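# Unplug the clipped cord from the power strip

## Task

Pull out the plug whose cord is held in the wire clip on the power strip, leave that plug away from the clip, and finish without either gripper holding any other loose object.

## Robot and tools

Robot: two arms, left_arm and right_arm, each ending in a two-finger parallel gripper with a wrist camera. Fixed cameras: cam_head_left, cam_head_right (a stereo pair on one bar), cam_high, plus cam_left_wrist and cam_right_wrist on the hands. zoom_image can enlarge any of these.

Frames. Scene frame: origin at table-top height, midway between the nominal arm bases, +z up, +x out across the table, +y toward left_arm. Arm names do not match image sides. Calibrated bases: left_arm at (+0.017, +0.352, +0.047) m, right_arm at (+0.010, -0.372, +0.017) m, each turned slightly about z. Each arm reports its end_effector_position (metres) and end_effector_quat_wxyz in its own base frame. That position is the point between the finger pads, about 1 cm behind the tips. Fingers point along the gripper's +z and close along its y. Fixed cameras and the table use the scene frame. Offsets in commands use the current Hand target's own axes.

Command rows. Every motion command is built from rows of 14 numbers, each in [-1, 1], covering both arms even if one stays still: dx, dy, dz, rx, ry, rz, opening for left_arm, then the same seven for right_arm. The six pose numbers are an offset (not a pose) from that arm's Hand target as it stood when the call began, measured along the Hand target's axes; 1.0 equals 0.6 m or 180 degrees, and rx, ry, rz form a single rotation vector. Repeating an offset moves the hand further. All zeros re-requests the current Hand target. The opening is absolute: +1 fully open (0.094 m), -1 closed; a 0 is a real command, so resend the current opening to keep a gripper unchanged. Orientation is clipped each step to within 40 degrees of the measured one.

Tools.
- execute_actions(actions, cameras): actions is a list of up to 15 actions; each action is a table of up to 15 rows, one per 1/30 s step, and a short table repeats its last row to fill 15 steps. Every row counts from the action's start pose. Images return only for an empty list or when cameras names them (["all"], [] or names).
- move(target, speed, blend, opening_speed, grip_force, blocking, cameras): straight-line path to target, one 14-number row or a list of up to 15 rows, all offsets from the same starting Hand targets. speed is m/s, 0.002 to 2.9 (default 0.25), one value or one per target; rotation up to twice that in rad/s. blend in m rounds corners of a list (0 = stop at each). opening_speed is per second on the -1..+1 scale, at least 0.2; use it to close gently. grip_force is newtons per pad, 10 to 50 (full), per arm or shared, and persists; lower force closes slowly. blocking=false returns early while motion continues. Paths end together and cap at 10 s; there is no obstacle avoidance.
- wait(seconds 0 to 10, cameras): let the scene run holding commands.
- stop(cameras): brake a running move.
- zoom_image(camera, region [x0, y0, x1, y1] in pixels, at most 504 by 504): closer view of a camera's latest image.
- read_manual(section): licence text only.
- finished_scene(scene): ends the current scene irreversibly; scene is that scene's number. Call nothing after it in the same reply.

Results. Each gives joint positions, velocities and torques, end_effector_position and quaternion per arm, Hand target (the last commanded pose after clipping; next offsets count from it), grip_measured (measured opening on the command scale; reads a bit wide when empty, somewhat narrower than a hard part when squeezing), and Tool commands. Joint velocities may say within noise. A move adds a move: line: done (rest within 10 mm and 2 degrees), off_target, moving, held (a check withheld a step or the clearance check stopped the path) or fault, plus limits like paced (pose clipped) or held. Done or off_target says nothing about contact. A hand can rest a few centimetres from its command because of friction or weight; the next command, even zeros, asks again, or send the gap as an offset. Torque signs are positive toward larger joint values; joints 1 to 3 wrap at ±28 N m. Actions results also list positions at some steps.

Gripping. Full squeeze is about 50 to 64 N per pad; the grip jumps to full force once well past first touch. To release, command an opening clearly above grip_measured.

Cameras: 672x504 images; head cameras pinhole, wrist cameras fisheye, with calibration given. Fixed cameras may have shifted up to 2.3 degrees and 9 mm; wrist images can lag while moving.

Avoid: dropping things, letting go of moving parts, things leaving the table, fast or hard contact with fixed or heavy objects, arms touching or pinching each other (one gripper closing on the other's fingers), pulling on wrist camera cables, and paths passing near an arm's own base (go around). Faster moves and targets set past a contact press harder; to end a push, command back beyond the gripper. Stops of an arm cost. Holding loads, stretched poses or pushing at unreachable targets heats motors: MOTOR HOT at 75 °C, a fold-away fault at 90 °C, and collapse at 100 °C. Loose objects may occasionally be nudged by outside pushes.

Each tool is called as name(argument=value, ...), one argument or row to a line, values as JSON.

## Session

I'll start by looking at the current scene.

execute_actions(
  actions=[],
)

Scene clock: 0.00 s.
left_arm: end_effector_position=(+0.3391, +0.1034, +0.1577) grip_measured=+1.000 end_effector_quat_wxyz=(+0.414, -0.371, +0.831, -0.002) | right_arm: end_effector_position=(+0.3548, -0.0111, +0.2097) grip_measured=+1.000 end_effector_quat_wxyz=(+0.534, +0.276, +0.799, -0.003)
Joint positions: left_arm=[0.218 1.177 0.78 -0.331 -0.149 -0.556 0.094] | right_arm=[0.205 1.072 0.717 -0.153 0.485 0.582 0.094]
Joint velocities: within noise
Joint torques (N m): no reading
Heat: left arm: 37 °C; right arm: 36 °C.
Hand target: left_arm +0.3426, +0.1051, +0.1689; +0.429, -0.370, +0.824, -0.002 | right_arm +0.3548, -0.0122, +0.2165; +0.540, +0.278, +0.794, -0.003
Tool commands: left_gripper/opening=+1.0 right_gripper/opening=+1.0

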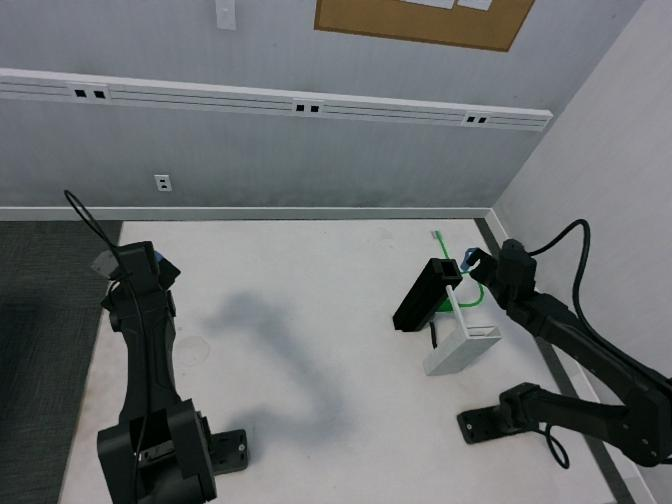

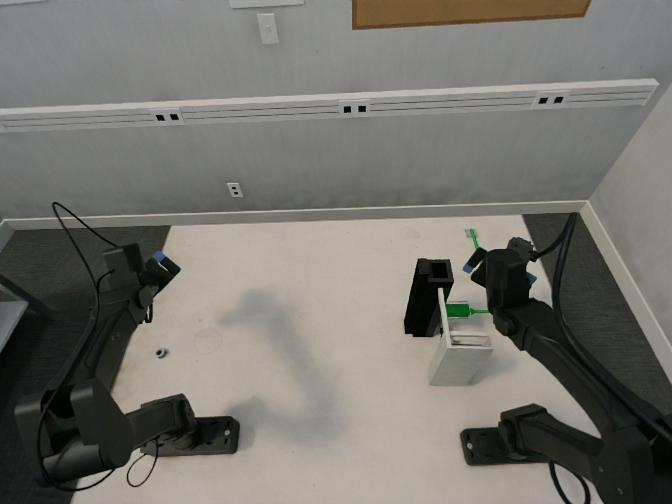

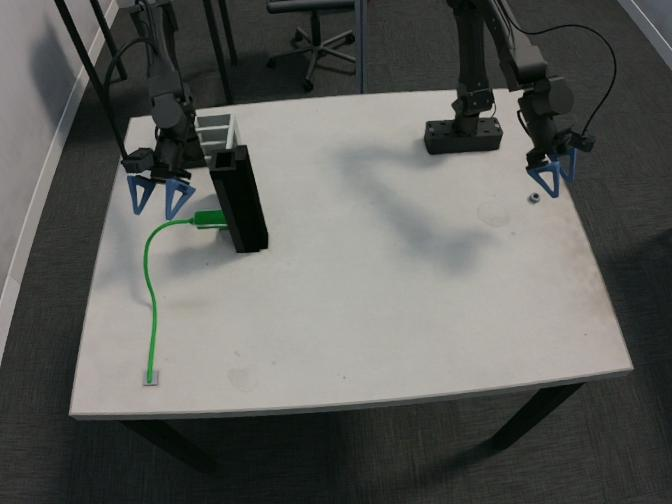

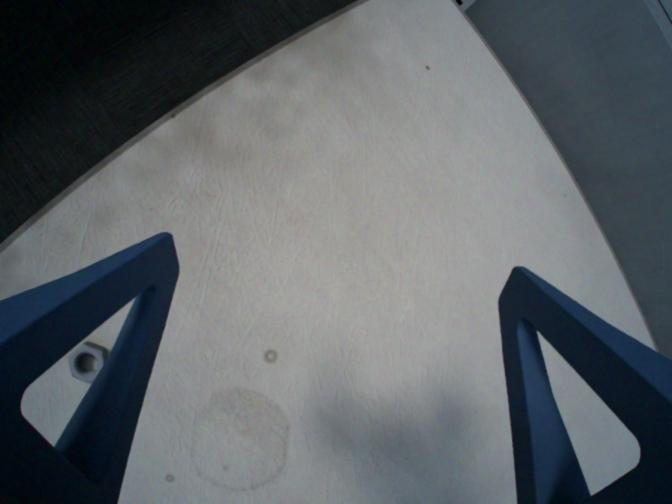

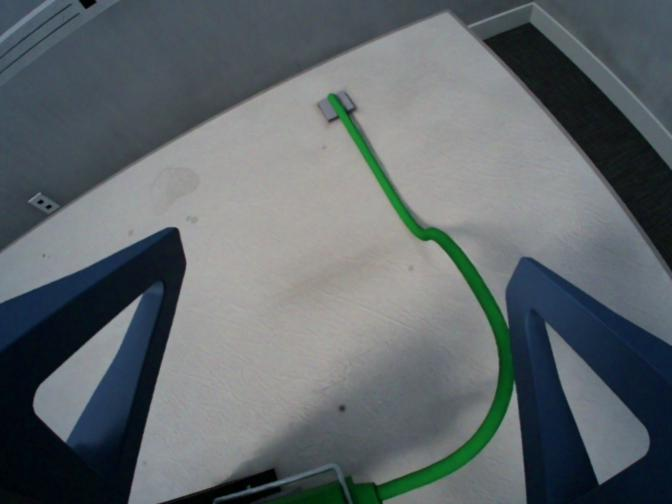

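zoom_image(
  camera="cam_right_wrist",
  region=[120, 380, 420, 504],
)

zoom_image(
  camera="cam_high",
  region=[100, 80, 300, 280],
)

zoom_image(
  camera="cam_head_right",
  region=[380, 220, 560, 400],
)

zoom_image(
  camera="cam_head_left",
  region=[370, 220, 530, 390],
)

Scaled by 1.680 from the camera's 672x504 image, which has a finer 960x720 frame.

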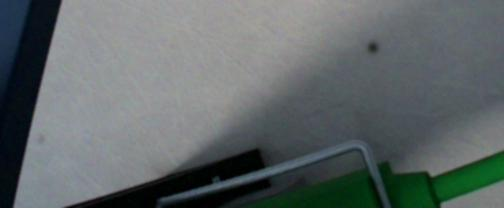

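Scaled by 2.520 from the camera's 672x504 image, which has a finer 960x720 frame.

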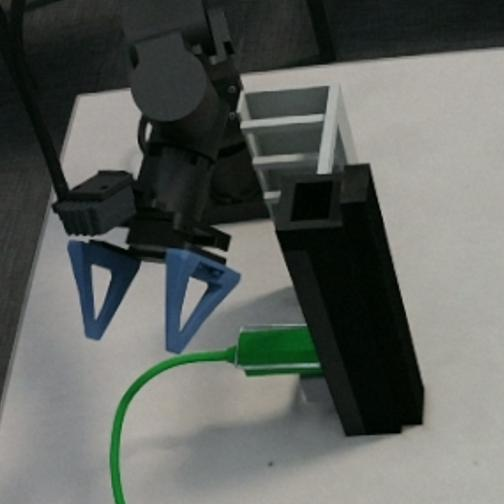

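Scaled by 2.800 from the camera's 672x504 image, which has a finer 960x720 frame.

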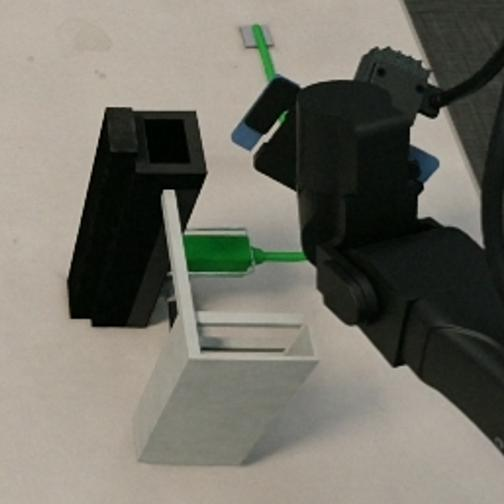

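Scaled by 2.965 from the camera's 672x504 image, which has a finer 960x720 frame.

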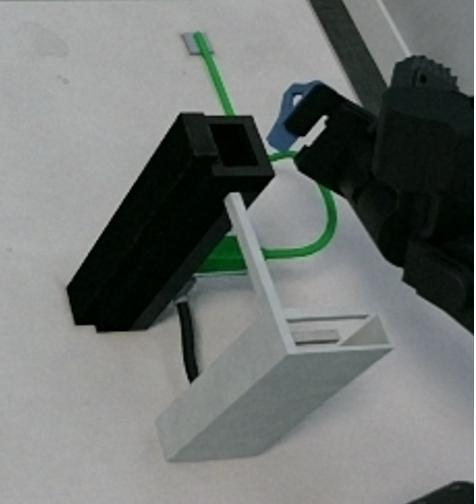

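move(
  target=[0, 0, 0, 0, 0, 0, 1, 0.0300, -0.1724, -0.1187, 0.2634, 0.2663, 0.2530, 1],
  speed=0.2,
  cameras=["cam_right_wrist", "cam_high", "cam_head_left", "cam_head_right"],
)

Scene clock: 158.13 s.
left_arm: end_effector_position=(+0.3391, +0.1034, +0.1577) grip_measured=+1.000 end_effector_quat_wxyz=(+0.414, -0.371, +0.831, -0.002) | right_arm: end_effector_position=(+0.2446, -0.0689, +0.1960) grip_measured=+1.000 end_effector_quat_wxyz=(+0.020, +0.703, +0.711, +0.011)
Joint positions: left_arm=[0.218 1.177 0.78 -0.331 -0.149 -0.556 0.094] | right_arm=[-0.279 1.492 1.51 -1.544 -0.001 1.28 0.094]
Joint torques (N m): left_arm=[0.06 -3.04 7.5 1.42 -0.14 0.02] | right_arm=[-0.42 -5.61 8.36 0.31 0.03 0.01]
Heat: left arm: 41 °C; right arm: 40 °C.
Hand target: left_arm +0.3426, +0.1051, +0.1689; +0.429, -0.370, +0.824, -0.002 | right_arm +0.2431, -0.0702, +0.2001; +0.000, +0.707, +0.707, +0.000
Off the commanded pose: left_arm 0.012 m, 2 deg | right_arm 0.005 m, 3 deg.
joint sent to its limit (right arm) — joint 4 (wrist pitch), lower limit. The joint targets are off in orientation, not in position.
move: off_target (left_arm, right_arm)
camera_calibration:
cam_right_wrist: T_world_to_cam=[[-0.992988, -0.0841411, -0.0830424, 0.255687], [-0.117759, 0.765923, 0.632056, -0.0336341], [0.0104222, 0.637403, -0.77046, 0.294686], [0, 0, 0, 1]] pos_world=[0.246862, -0.140559, 0.269535]
Images, in order (width x height): cam_head_left 672x504, cam_head_right 672x504, cam_high 672x504, cam_right_wrist 672x504.

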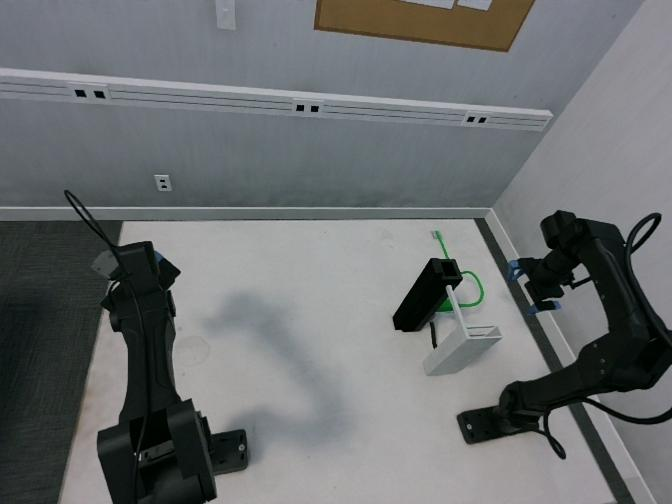

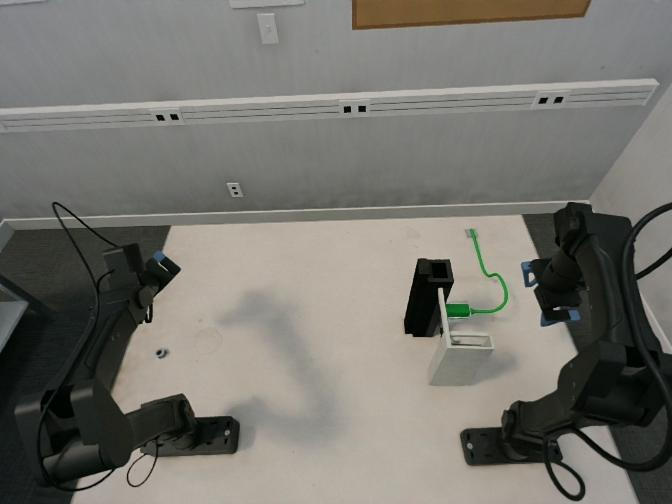

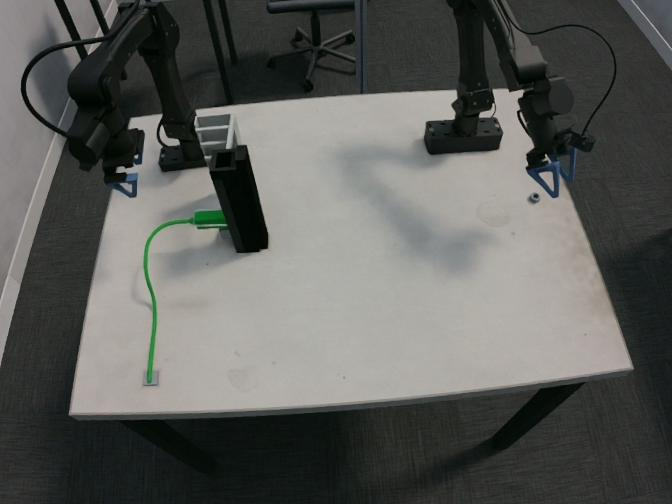

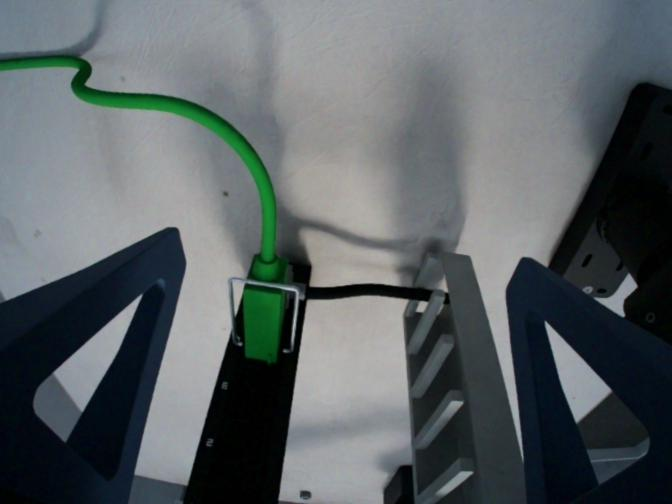

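zoom_image(
  camera="cam_right_wrist",
  region=[170, 220, 370, 420],
)

zoom_image(
  camera="cam_right_wrist",
  region=[140, 220, 544, 504],
)

zoom_image(
  camera="cam_head_right",
  region=[390, 240, 530, 400],
)

zoom_image(
  camera="cam_high",
  region=[130, 100, 290, 260],
)

zoom_image(
  camera="cam_head_left",
  region=[380, 240, 510, 390],
)

Scaled by 2.520 from the camera's 672x504 image, which has a finer 960x720 frame.

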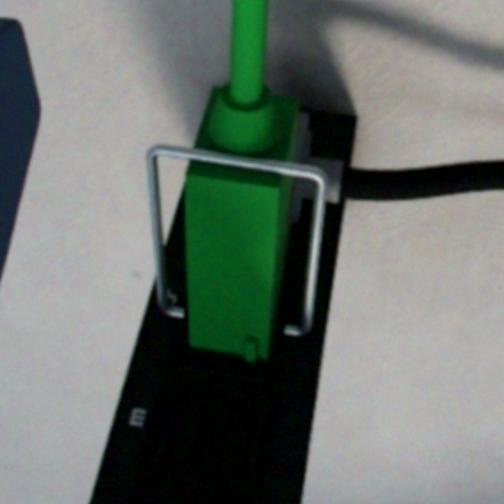

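Scaled by 1.248 from the camera's 672x504 image, which has a finer 960x720 frame.

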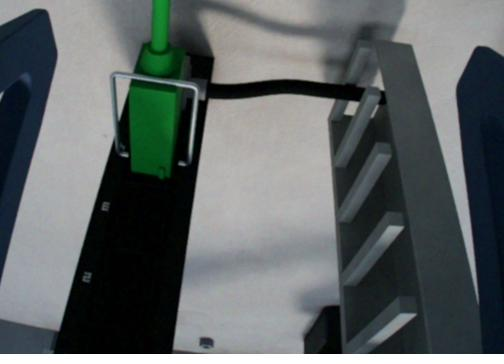

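Scaled by 3.150 from the camera's 672x504 image, which has a finer 960x720 frame.

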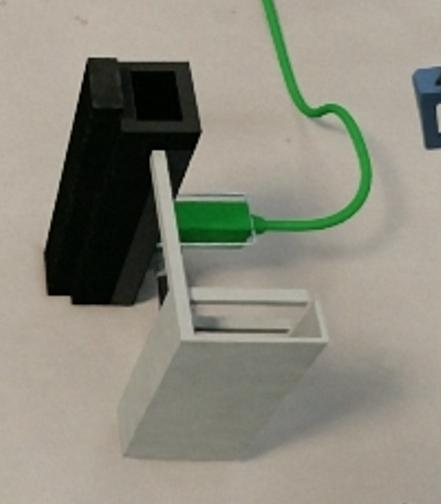

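Scaled by 3.150 from the camera's 672x504 image, which has a finer 960x720 frame.

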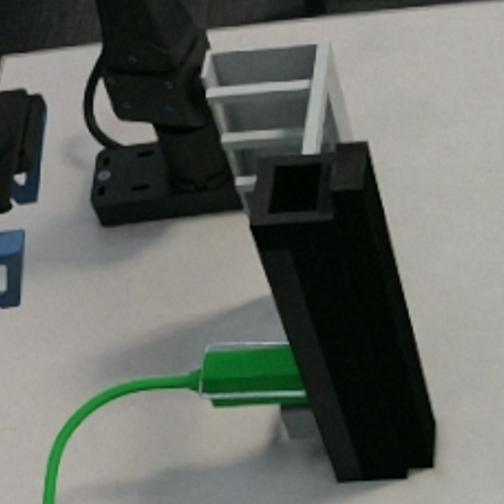

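Scaled by 3.360 from the camera's 672x504 image, which has a finer 960x720 frame.

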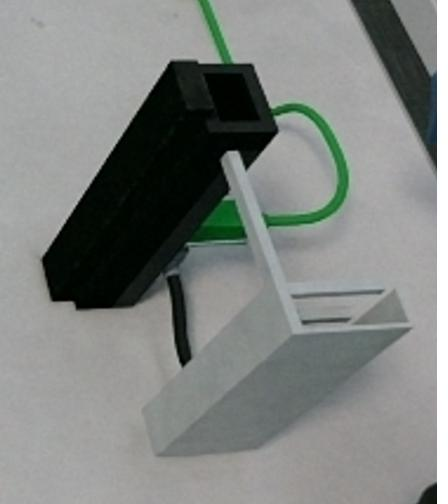

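zoom_image(
  camera="cam_high",
  region=[180, 195, 250, 255],
)

zoom_image(
  camera="cam_head_right",
  region=[430, 285, 500, 345],
)

zoom_image(
  camera="cam_right_wrist",
  region=[215, 235, 325, 375],
)

Scaled by 7.200 from the camera's 672x504 image, which has a finer 960x720 frame.

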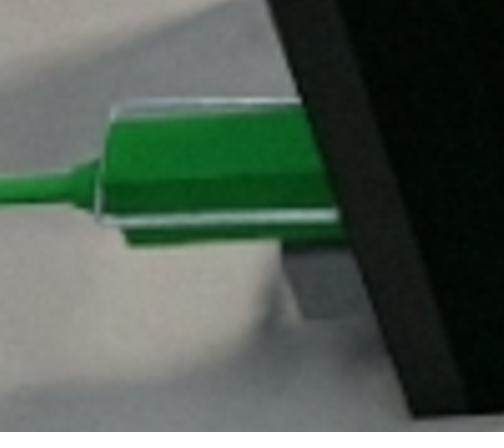

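Scaled by 7.200 from the camera's 672x504 image, which has a finer 960x720 frame.

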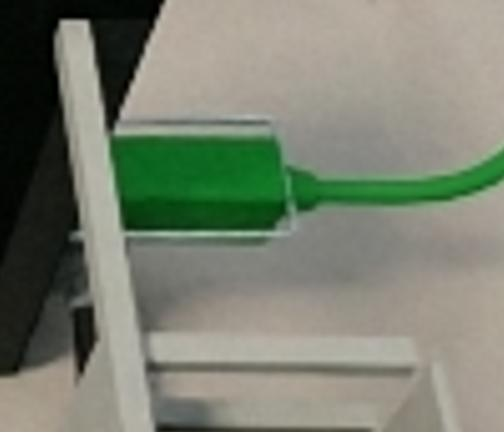

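Scaled by 3.600 from the camera's 672x504 image, which has a finer 960x720 frame.

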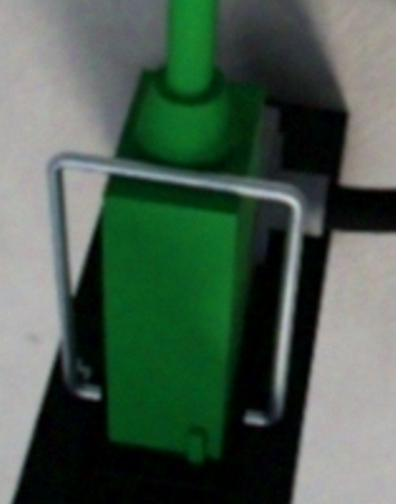

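move(
  target=[0, 0, 0, 0, 0, 0, 1, 0.08, 0, 0.1985, 0, 0.1667, 0, 1],
  speed=0.15,
  cameras=["cam_right_wrist"],
)

Scene clock: 340.13 s.
left_arm: end_effector_position=(+0.3391, +0.1034, +0.1577) grip_measured=+1.000 end_effector_quat_wxyz=(+0.414, -0.371, +0.831, -0.002) | right_arm: end_effector_position=(+0.2362, -0.0230, +0.0839) grip_measured=+1.000 end_effector_quat_wxyz=(-0.187, +0.684, +0.685, +0.166)
Joint positions: left_arm=[0.218 1.177 0.78 -0.331 -0.149 -0.556 0.094] | right_arm=[-0.432 1.653 1.123 -1.296 -0.441 1.08 0.094]
Joint torques (N m): left_arm=[0.1 -3.06 7.5 1.42 -0.14 0] | right_arm=[-0.36 -5.89 5.86 0.16 -0.48 -0.09]
Heat: left arm: 41 °C; right arm: 42 °C.
Hand target: left_arm +0.3426, +0.1051, +0.1689; +0.429, -0.370, +0.824, -0.002 | right_arm +0.2429, -0.0222, +0.0810; -0.183, +0.683, +0.683, +0.183
Off the commanded pose: left_arm 0.012 m, 2 deg | right_arm 0.007 m, 2 deg.
move: off_target (left_arm)
camera_calibration:
cam_right_wrist: T_world_to_cam=[[-0.997835, -0.0511731, -0.0413126, 0.240263], [-0.0567298, 0.351904, 0.934315, -0.0483392], [-0.0332737, 0.934636, -0.354045, 0.161336], [0, 0, 0, 1]] pos_world=[0.242369, -0.121484, 0.11221]
Images, in order (width x height): cam_right_wrist 672x504.

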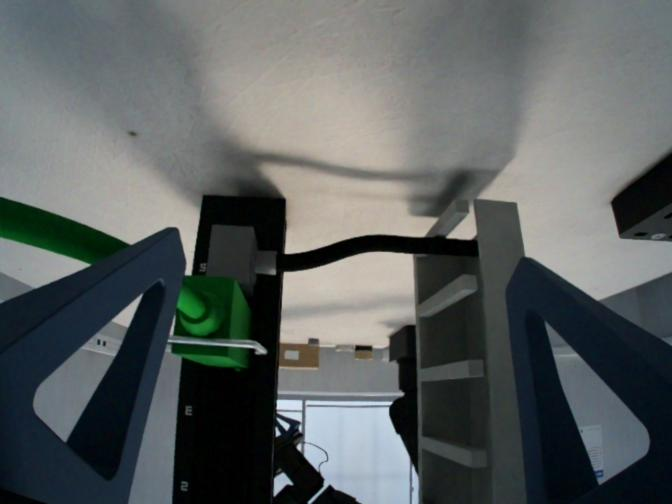

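zoom_image(
  camera="cam_right_wrist",
  region=[150, 180, 310, 400],
)

zoom_image(
  camera="cam_right_wrist",
  region=[150, 180, 530, 504],
)

Scaled by 2.291 from the camera's 672x504 image, which has a finer 960x720 frame.

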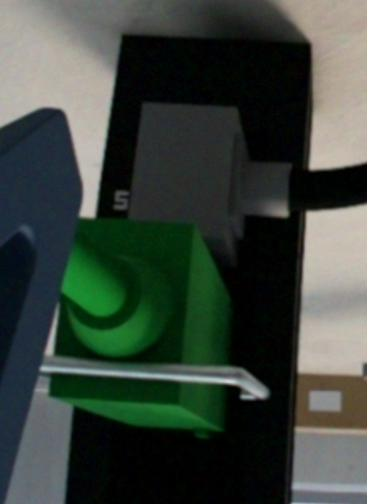

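Scaled by 1.326 from the camera's 672x504 image, which has a finer 960x720 frame.

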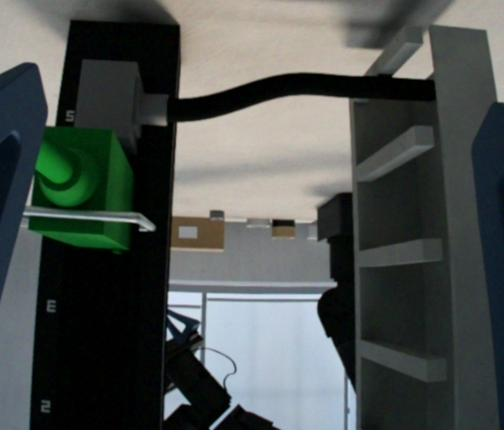

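zoom_image(
  camera="cam_right_wrist",
  region=[120, 200, 220, 300],
)

zoom_image(
  camera="cam_right_wrist",
  region=[470, 220, 570, 320],
)

Scaled by 5.040 from the camera's 672x504 image, which has a finer 960x720 frame.

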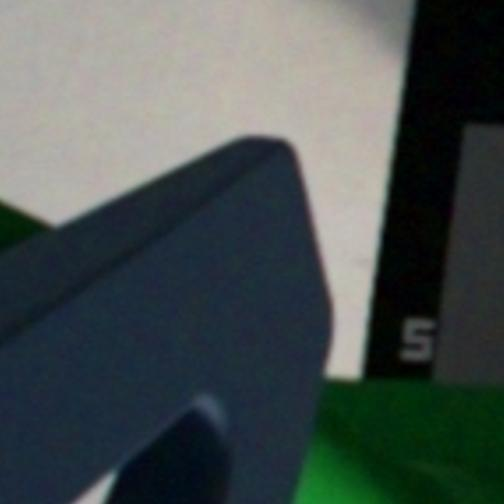

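Scaled by 5.040 from the camera's 672x504 image, which has a finer 960x720 frame.

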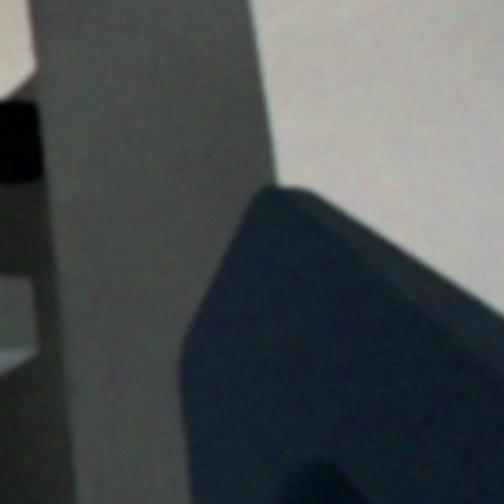

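move(
  target=[0, 0, 0, 0, 0, 0, 1, 0.0945, 0.0777, -0.0397, -0.0128, 0.0444, 0.0189, -0.34],
  speed=0.15,
  cameras=["cam_right_wrist"],
)

Scene clock: 652.10 s.
left_arm: end_effector_position=(+0.3391, +0.1034, +0.1577) grip_measured=+1.000 end_effector_quat_wxyz=(+0.414, -0.371, +0.831, -0.002) | right_arm: end_effector_position=(+0.2865, +0.0125, +0.1264) grip_measured=-0.338 end_effector_quat_wxyz=(-0.214, +0.692, +0.648, +0.235)
Joint positions: left_arm=[0.218 1.177 0.78 -0.331 -0.149 -0.556 0.094] | right_arm=[-0.336 1.718 1.316 -1.359 -0.623 1.239 0.031]
Joint torques (N m): left_arm=[0.09 -3.02 7.51 1.43 -0.14 0.02] | right_arm=[0.38 -6.48 9.06 -0.16 -0.44 0.05]
Heat: left arm: 43 °C; right arm: 38 °C.
Hand target: left_arm +0.3426, +0.1051, +0.1689; +0.429, -0.370, +0.824, -0.002 | right_arm +0.2897, +0.0150, +0.1299; -0.222, +0.692, +0.644, +0.238
Off the commanded pose: left_arm 0.012 m, 2 deg | right_arm 0.005 m, 1 deg.
move: off_target (left_arm)
camera_calibration:
cam_right_wrist: T_world_to_cam=[[-0.995892, 0.0349385, -0.0835373, 0.297857], [-0.0737795, 0.22175, 0.972308, -0.0959468], [0.0524954, 0.974477, -0.218261, 0.102637], [0, 0, 0, 1]] pos_world=[0.284166, -0.0891482, 0.140574]
Images, in order (width x height): cam_right_wrist 672x504.

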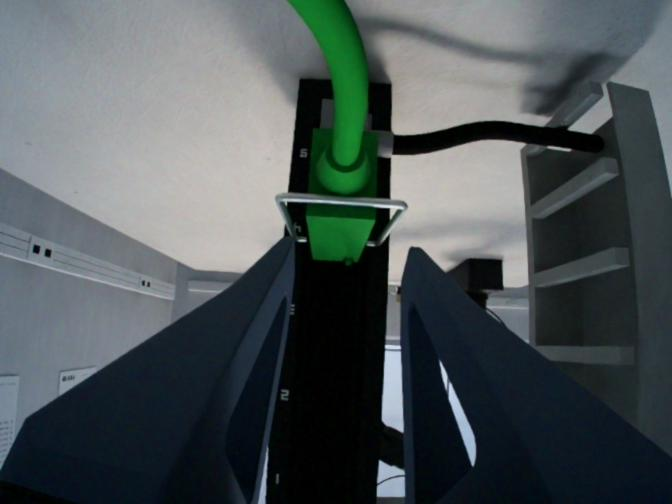

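zoom_image(
  camera="cam_right_wrist",
  region=[250, 70, 430, 280],
)

Scaled by 2.400 from the camera's 672x504 image, which has a finer 960x720 frame.

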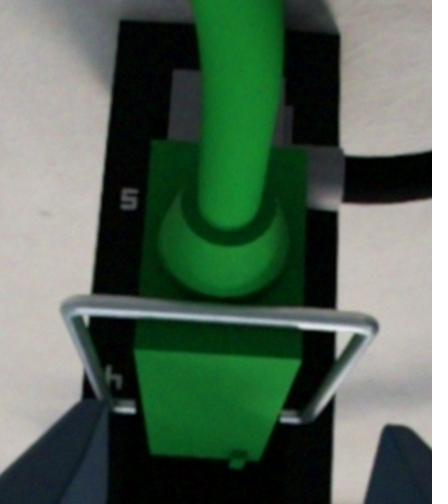

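move(
  target=[
    [0, 0, 0, 0, 0, 0, 1, 0.003, 0.0053, 0.0022, 0, 0, 0, -0.34],
    [0, 0, 0, 0, 0, 0, 1, -0.0355, 0.005, 0.0567, 0, 0, 0, -0.34],
  ],
  speed=0.08,
  blend=0.005,
  cameras=["cam_right_wrist", "cam_high"],
)

Scene clock: 749.73 s.
left_arm: end_effector_position=(+0.3391, +0.1034, +0.1577) grip_measured=+1.000 end_effector_quat_wxyz=(+0.414, -0.371, +0.831, -0.002) | right_arm: end_effector_position=(+0.2936, +0.0145, +0.0932) grip_measured=-0.338 end_effector_quat_wxyz=(-0.212, +0.692, +0.648, +0.237)
Joint positions: left_arm=[0.218 1.177 0.78 -0.331 -0.149 -0.556 0.094] | right_arm=[-0.322 1.76 1.231 -1.216 -0.627 1.258 0.031]
Joint torques (N m): left_arm=[0.08 -3.06 7.51 1.43 -0.14 0.03] | right_arm=[0.57 -7.02 5.87 0.08 -0.43 0.03]
Heat: left arm: 43 °C; right arm: 40 °C.
Hand target: left_arm +0.3426, +0.1051, +0.1689; +0.429, -0.370, +0.824, -0.002 | right_arm +0.2929, +0.0189, +0.0900; -0.222, +0.692, +0.644, +0.238
Off the commanded pose: left_arm 0.012 m, 2 deg | right_arm 0.006 m, 1 deg.
move: off_target (left_arm); blend cut to 0.002 m at target 1
camera_calibration:
cam_right_wrist: T_world_to_cam=[[-0.995344, 0.0374424, -0.08882, 0.302308], [-0.0783368, 0.222683, 0.971738, -0.0622662], [0.0561629, 0.974172, -0.218713, 0.091968], [0, 0, 0, 1]] pos_world=[0.290858, -0.0870461, 0.107472]
Images, in order (width x height): cam_high 672x504, cam_right_wrist 672x504.

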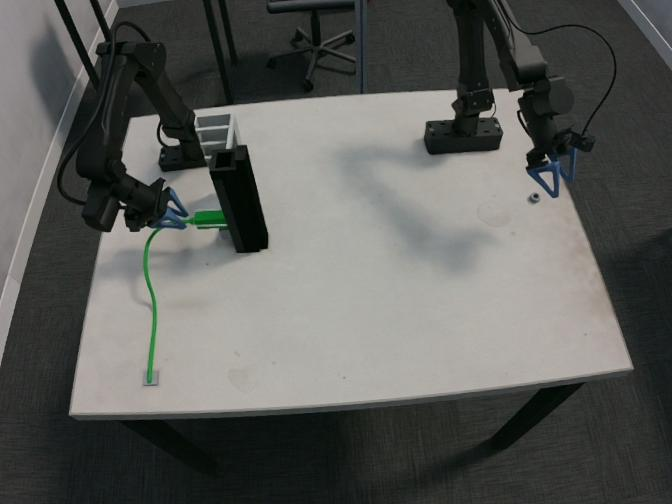

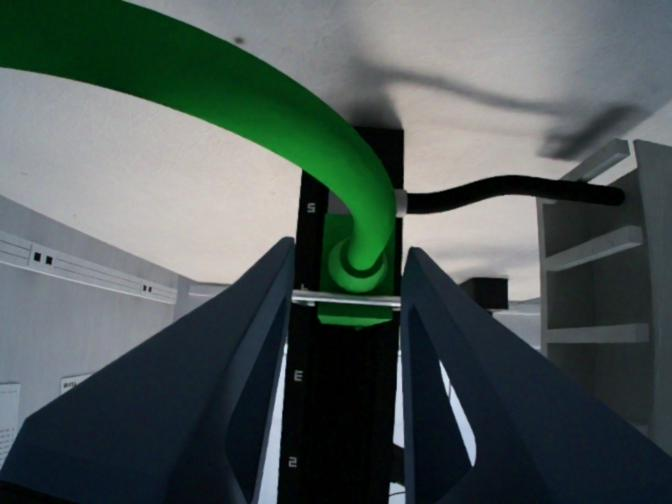

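execute_actions(
  actions=[],
  cameras=["cam_right_wrist", "cam_high"],
)

Scene clock: 770.03 s.
left_arm: end_effector_position=(+0.3391, +0.1034, +0.1577) grip_measured=+1.000 end_effector_quat_wxyz=(+0.414, -0.371, +0.831, -0.002) | right_arm: end_effector_position=(+0.2937, +0.0145, +0.0932) grip_measured=-0.338 end_effector_quat_wxyz=(-0.212, +0.692, +0.648, +0.237)
Joint positions: left_arm=[0.218 1.177 0.78 -0.331 -0.149 -0.556 0.094] | right_arm=[-0.322 1.76 1.231 -1.216 -0.627 1.258 0.031]
Joint velocities: within noise
Joint torques (N m): left_arm=[0.03 -3.06 7.54 1.43 -0.13 0.02] | right_arm=[0.57 -7.09 5.85 0.08 -0.43 0.01]
Heat: left arm: 43 °C; right arm: 39 °C.
Hand target: left_arm +0.3426, +0.1051, +0.1689; +0.429, -0.370, +0.824, -0.002 | right_arm +0.2929, +0.0189, +0.0900; -0.222, +0.692, +0.644, +0.238
Tool commands: left_gripper/opening=+1.0 right_gripper/opening=-0.34
Off the commanded pose: left_arm 0.012 m, 2 deg | right_arm 0.006 m, 1 deg.
camera_calibration:
cam_right_wrist: T_world_to_cam=[[-0.995319, 0.0377084, -0.0889804, 0.302345], [-0.0784268, 0.222827, 0.971698, -0.0622012], [0.0564684, 0.974129, -0.218826, 0.0919848], [0, 0, 0, 1]] pos_world=[0.290857, -0.0871459, 0.107472]
Images, in order (width x height): cam_high 672x504, cam_right_wrist 672x504.

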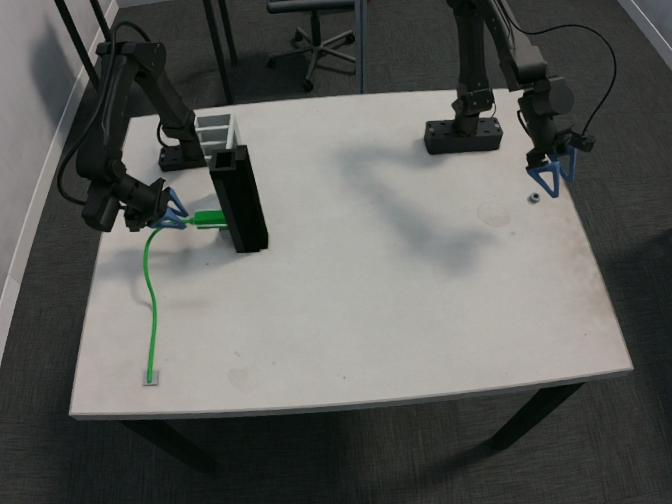

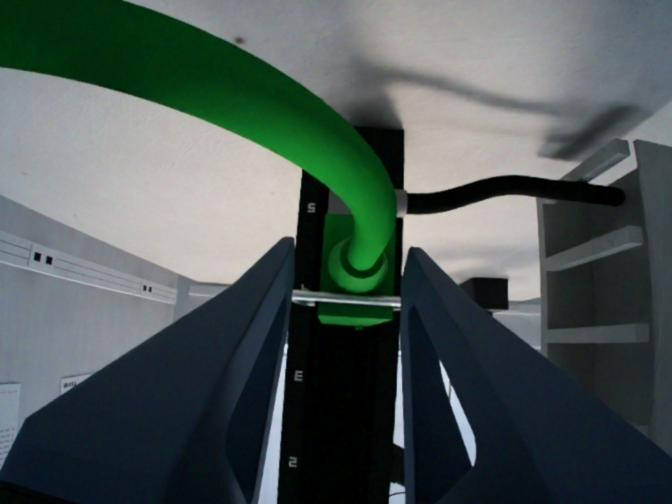

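zoom_image(
  camera="cam_right_wrist",
  region=[270, 180, 440, 350],
)

Scaled by 2.965 from the camera's 672x504 image, which has a finer 960x720 frame.

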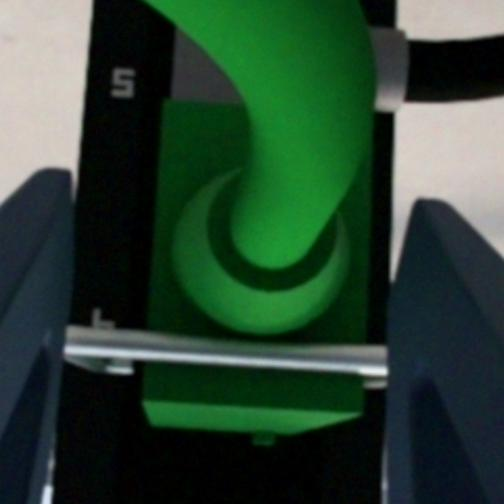

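move(
  target=[0,0,0,0,0,0,1, -0.00664,-0.00499,0.00792,0,0,0,-0.34],
  speed=0.05,
  cameras=["cam_right_wrist"],
)

Scene clock: 967.47 s.
left_arm: end_effector_position=(+0.3391, +0.1034, +0.1577) grip_measured=+1.000 end_effector_quat_wxyz=(+0.414, -0.371, +0.831, -0.002) | right_arm: end_effector_position=(+0.2912, +0.0154, +0.0869) grip_measured=-0.338 end_effector_quat_wxyz=(-0.213, +0.692, +0.647, +0.237)
Joint positions: left_arm=[0.218 1.177 0.78 -0.331 -0.149 -0.556 0.094] | right_arm=[-0.322 1.76 1.205 -1.192 -0.627 1.258 0.031]
Joint torques (N m): left_arm=[0.09 -3.06 7.56 1.42 -0.13 0.02] | right_arm=[0.35 -7.16 5.6 0.08 -0.43 -0.02]
Heat: left arm: 43 °C; right arm: 38 °C.
Hand target: left_arm +0.3426, +0.1051, +0.1689; +0.429, -0.370, +0.824, -0.002 | right_arm +0.2898, +0.0190, +0.0838; -0.222, +0.692, +0.644, +0.238
Off the commanded pose: left_arm 0.012 m, 2 deg | right_arm 0.005 m, 1 deg.
move: off_target (left_arm)
camera_calibration:
cam_right_wrist: T_world_to_cam=[[-0.995559, 0.0378856, -0.0861849, 0.299156], [-0.0757324, 0.221545, 0.972205, -0.0573087], [0.0559264, 0.974414, -0.217692, 0.0899098], [0, 0, 0, 1]] pos_world=[0.288458, -0.0862466, 0.101071]
Images, in order (width x height): cam_right_wrist 672x504.

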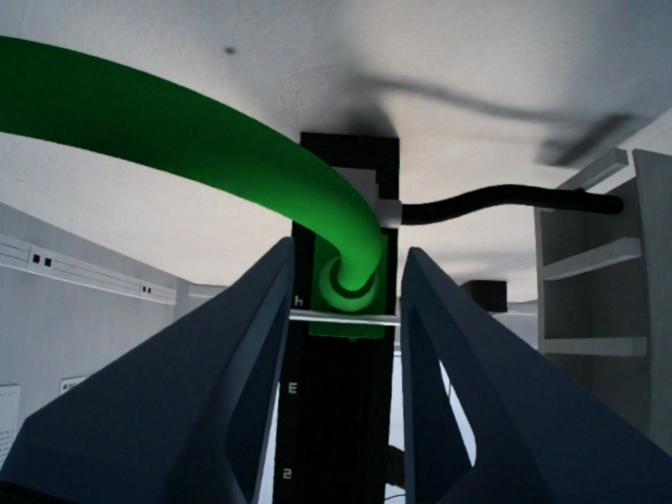

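move(
  target=[0,0,0,0,0,0,1, 0.01576,0,0.01231,0,0,0,-0.34],
  speed=0.04,
  cameras=["cam_right_wrist", "cam_high"],
)

Scene clock: 975.73 s.
left_arm: end_effector_position=(+0.3391, +0.1034, +0.1577) grip_measured=+1.000 end_effector_quat_wxyz=(+0.414, -0.371, +0.831, -0.002) | right_arm: end_effector_position=(+0.2919, +0.0270, +0.0826) grip_measured=-0.338 end_effector_quat_wxyz=(-0.219, +0.692, +0.647, +0.233)
Joint positions: left_arm=[0.218 1.177 0.78 -0.331 -0.149 -0.556 0.094] | right_arm=[-0.284 1.76 1.186 -1.16 -0.633 1.302 0.031]
Joint torques (N m): left_arm=[0.06 -3 7.53 1.44 -0.13 0.04] | right_arm=[0.44 -8.5 5.57 0.1 -0.44 0.05]
Heat: left arm: 43 °C; right arm: 37 °C.
Hand target: left_arm +0.3426, +0.1051, +0.1689; +0.429, -0.370, +0.824, -0.002 | right_arm +0.2907, +0.0309, +0.0838; -0.222, +0.692, +0.644, +0.238
Off the commanded pose: left_arm 0.012 m, 2 deg | right_arm 0.004 m, 1 deg.
move: off_target (left_arm)
camera_calibration:
cam_right_wrist: T_world_to_cam=[[-0.996641, 0.0352725, -0.0739094, 0.298455], [-0.064503, 0.217967, 0.973822, -0.0588922], [0.050459, 0.975318, -0.21496, 0.0789073], [0, 0, 0, 1]] pos_world=[0.289672, -0.0746504, 0.096371]
Images, in order (width x height): cam_high 672x504, cam_right_wrist 672x504.

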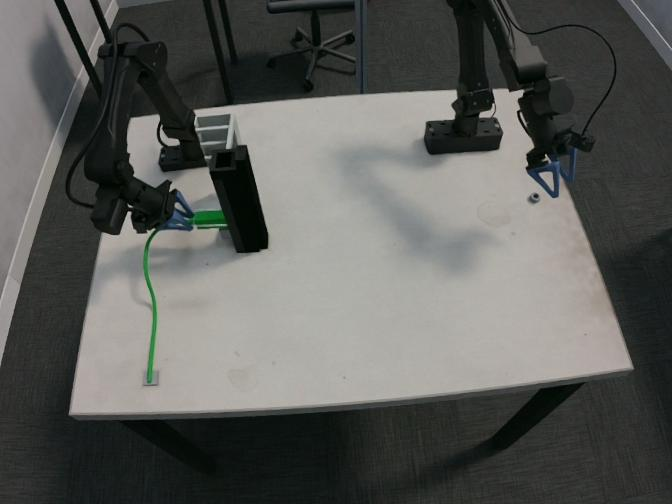

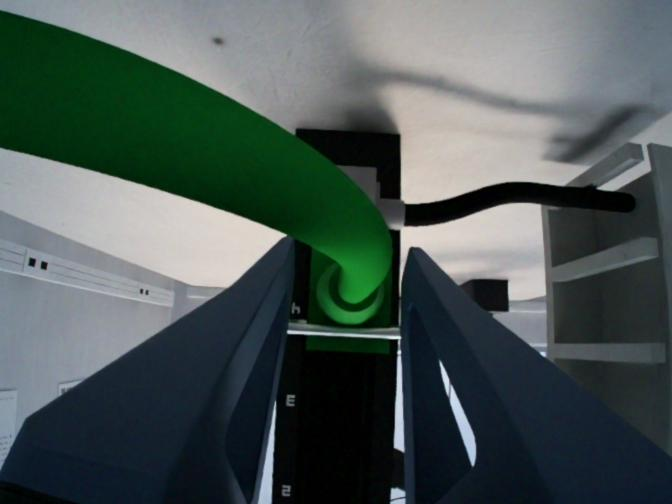

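zoom_image(
  camera="cam_right_wrist",
  region=[250, 220, 450, 380],
)

zoom_image(
  camera="cam_high",
  region=[120, 160, 300, 280],
)

Scaled by 2.520 from the camera's 672x504 image, which has a finer 960x720 frame.

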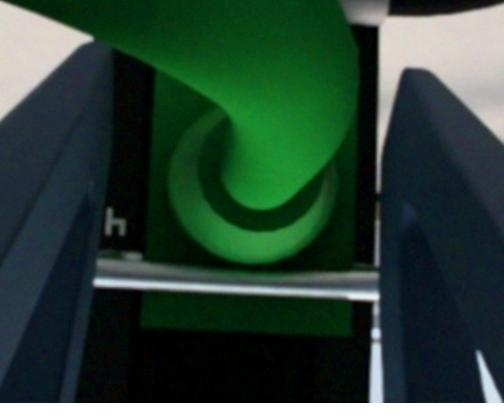

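Scaled by 2.800 from the camera's 672x504 image, which has a finer 960x720 frame.

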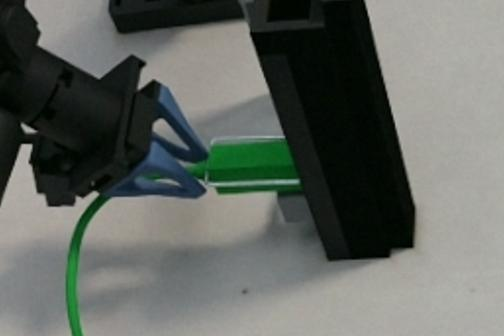

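move(
  target=[0,0,0,0,0,0,1, 0.00936,0,-0.00115,0,0,0,-0.34],
  speed=0.04,
  cameras=["cam_right_wrist", "cam_high"],
)

zoom_image(
  camera="cam_right_wrist",
  region=[250, 220, 450, 380],
)

zoom_image(
  camera="cam_high",
  region=[120, 160, 300, 280],
)

Scene clock: 995.47 s.
left_arm: end_effector_position=(+0.3391, +0.1034, +0.1577) grip_measured=+1.000 end_effector_quat_wxyz=(+0.414, -0.371, +0.831, -0.002) | right_arm: end_effector_position=(+0.2918, +0.0309, +0.0828) grip_measured=-0.338 end_effector_quat_wxyz=(-0.223, +0.694, +0.645, +0.231)
Joint positions: left_arm=[0.218 1.177 0.78 -0.331 -0.149 -0.556 0.094] | right_arm=[-0.272 1.76 1.186 -1.16 -0.635 1.318 0.031]
Joint torques (N m): left_arm=[0.09 -3.04 7.53 1.42 -0.13 0.03] | right_arm=[0.51 -9.39 5.98 0.04 -0.44 0.01]
Heat: left arm: 43 °C; right arm: 37 °C.
Hand target: left_arm +0.3426, +0.1051, +0.1689; +0.429, -0.370, +0.824, -0.002 | right_arm +0.2910, +0.0349, +0.0878; -0.222, +0.692, +0.644, +0.238
Off the commanded pose: left_arm 0.012 m, 2 deg | right_arm 0.006 m, 1 deg.
move: off_target (left_arm)
camera_calibration:
cam_right_wrist: T_world_to_cam=[[-0.997219, 0.036677, -0.0648787, 0.29752], [-0.0555069, 0.215412, 0.974944, -0.0626259], [0.0497337, 0.975834, -0.212777, 0.0752479], [0, 0, 0, 1]] pos_world=[0.289474, -0.0708512, 0.0963706]
Images, in order (width x height): cam_high 672x504, cam_right_wrist 672x504.

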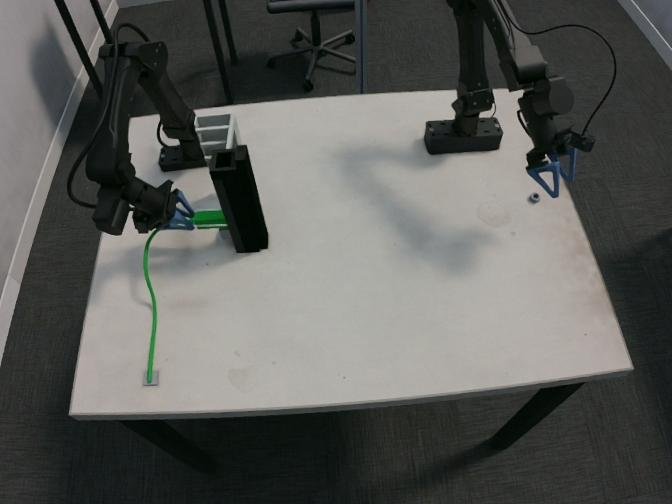

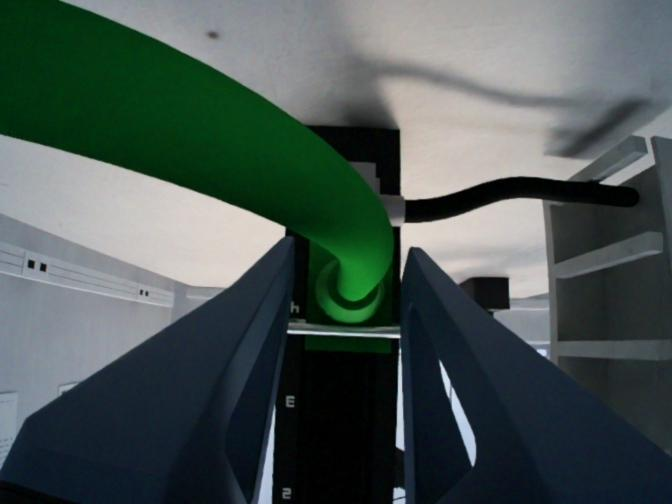

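Scaled by 2.520 from the camera's 672x504 image, which has a finer 960x720 frame.

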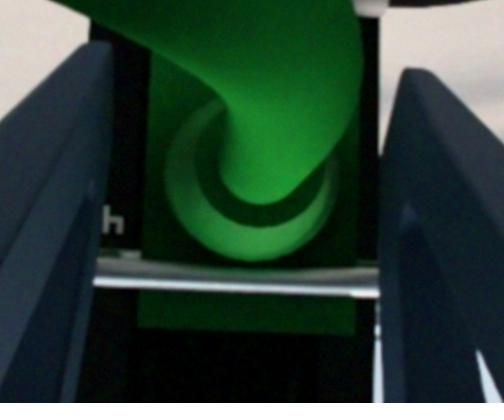

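Scaled by 2.800 from the camera's 672x504 image, which has a finer 960x720 frame.

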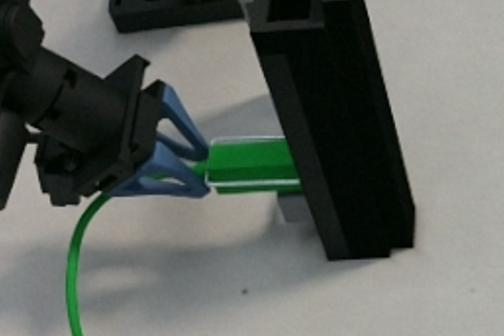

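move(
  target=[0,0,0,0,0,0,1, 0.01552,0,-0.00903,0,0,0,-0.34],
  speed=0.04,
  cameras=["cam_right_wrist", "cam_high"],
)

zoom_image(
  camera="cam_right_wrist",
  region=[250, 220, 450, 380],
)

zoom_image(
  camera="cam_high",
  region=[120, 160, 300, 280],
)

Scene clock: 1002.87 s.
left_arm: end_effector_position=(+0.3391, +0.1034, +0.1577) grip_measured=+1.000 end_effector_quat_wxyz=(+0.414, -0.371, +0.831, -0.002) | right_arm: end_effector_position=(+0.2909, +0.0338, +0.0844) grip_measured=-0.339 end_effector_quat_wxyz=(-0.224, +0.695, +0.644, +0.228)
Joint positions: left_arm=[0.218 1.177 0.78 -0.331 -0.149 -0.556 0.094] | right_arm=[-0.261 1.754 1.186 -1.163 -0.634 1.333 0.031]
Joint torques (N m): left_arm=[0.06 -3.07 7.5 1.43 -0.14 0.02] | right_arm=[0.75 -10.29 8.02 -0.19 -0.49 0.04]
Heat: left arm: 43 °C; right arm: 38 °C.
Hand target: left_arm +0.3426, +0.1051, +0.1689; +0.429, -0.370, +0.824, -0.002 | right_arm +0.2914, +0.0389, +0.0979; -0.222, +0.692, +0.644, +0.238
Off the commanded pose: left_arm 0.012 m, 2 deg | right_arm 0.014 m, 1 deg.
move: off_target (left_arm, right_arm)
camera_calibration:
cam_right_wrist: T_world_to_cam=[[-0.997569, 0.0377636, -0.0585605, 0.296189], [-0.0490038, 0.217269, 0.974881, -0.0668079], [0.0495385, 0.975381, -0.214891, 0.0730787], [0, 0, 0, 1]] pos_world=[0.288575, -0.0679494, 0.0981787]
Images, in order (width x height): cam_high 672x504, cam_right_wrist 672x504.

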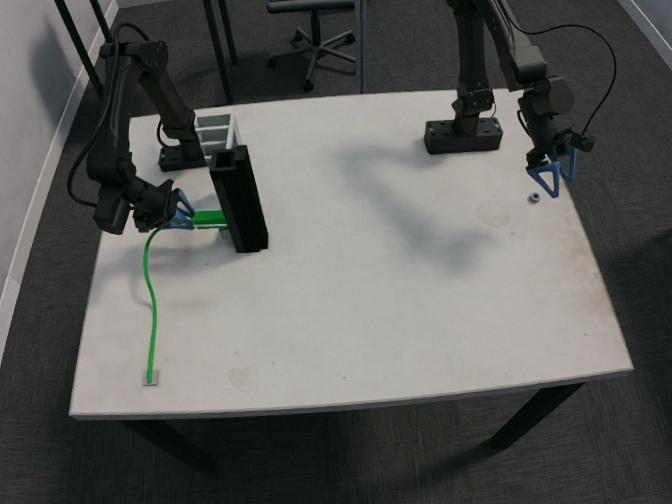

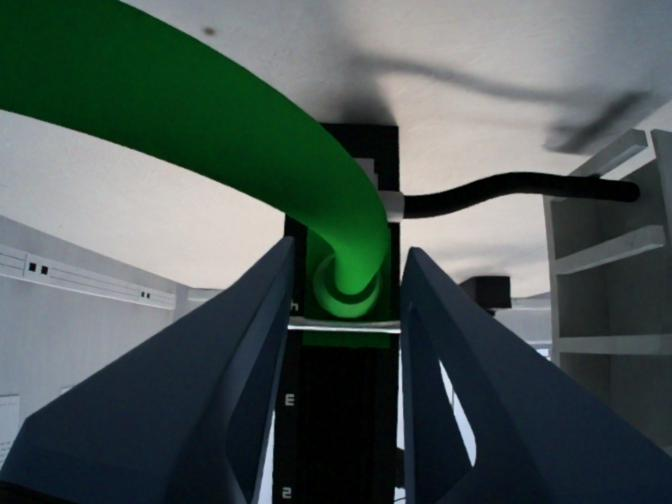

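Scaled by 2.520 from the camera's 672x504 image, which has a finer 960x720 frame.

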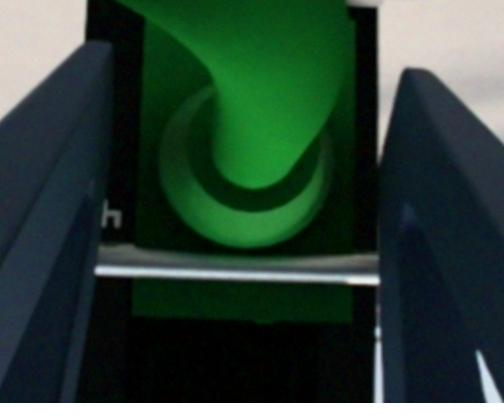

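Scaled by 2.800 from the camera's 672x504 image, which has a finer 960x720 frame.

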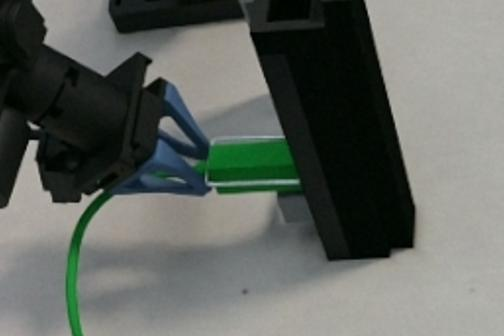

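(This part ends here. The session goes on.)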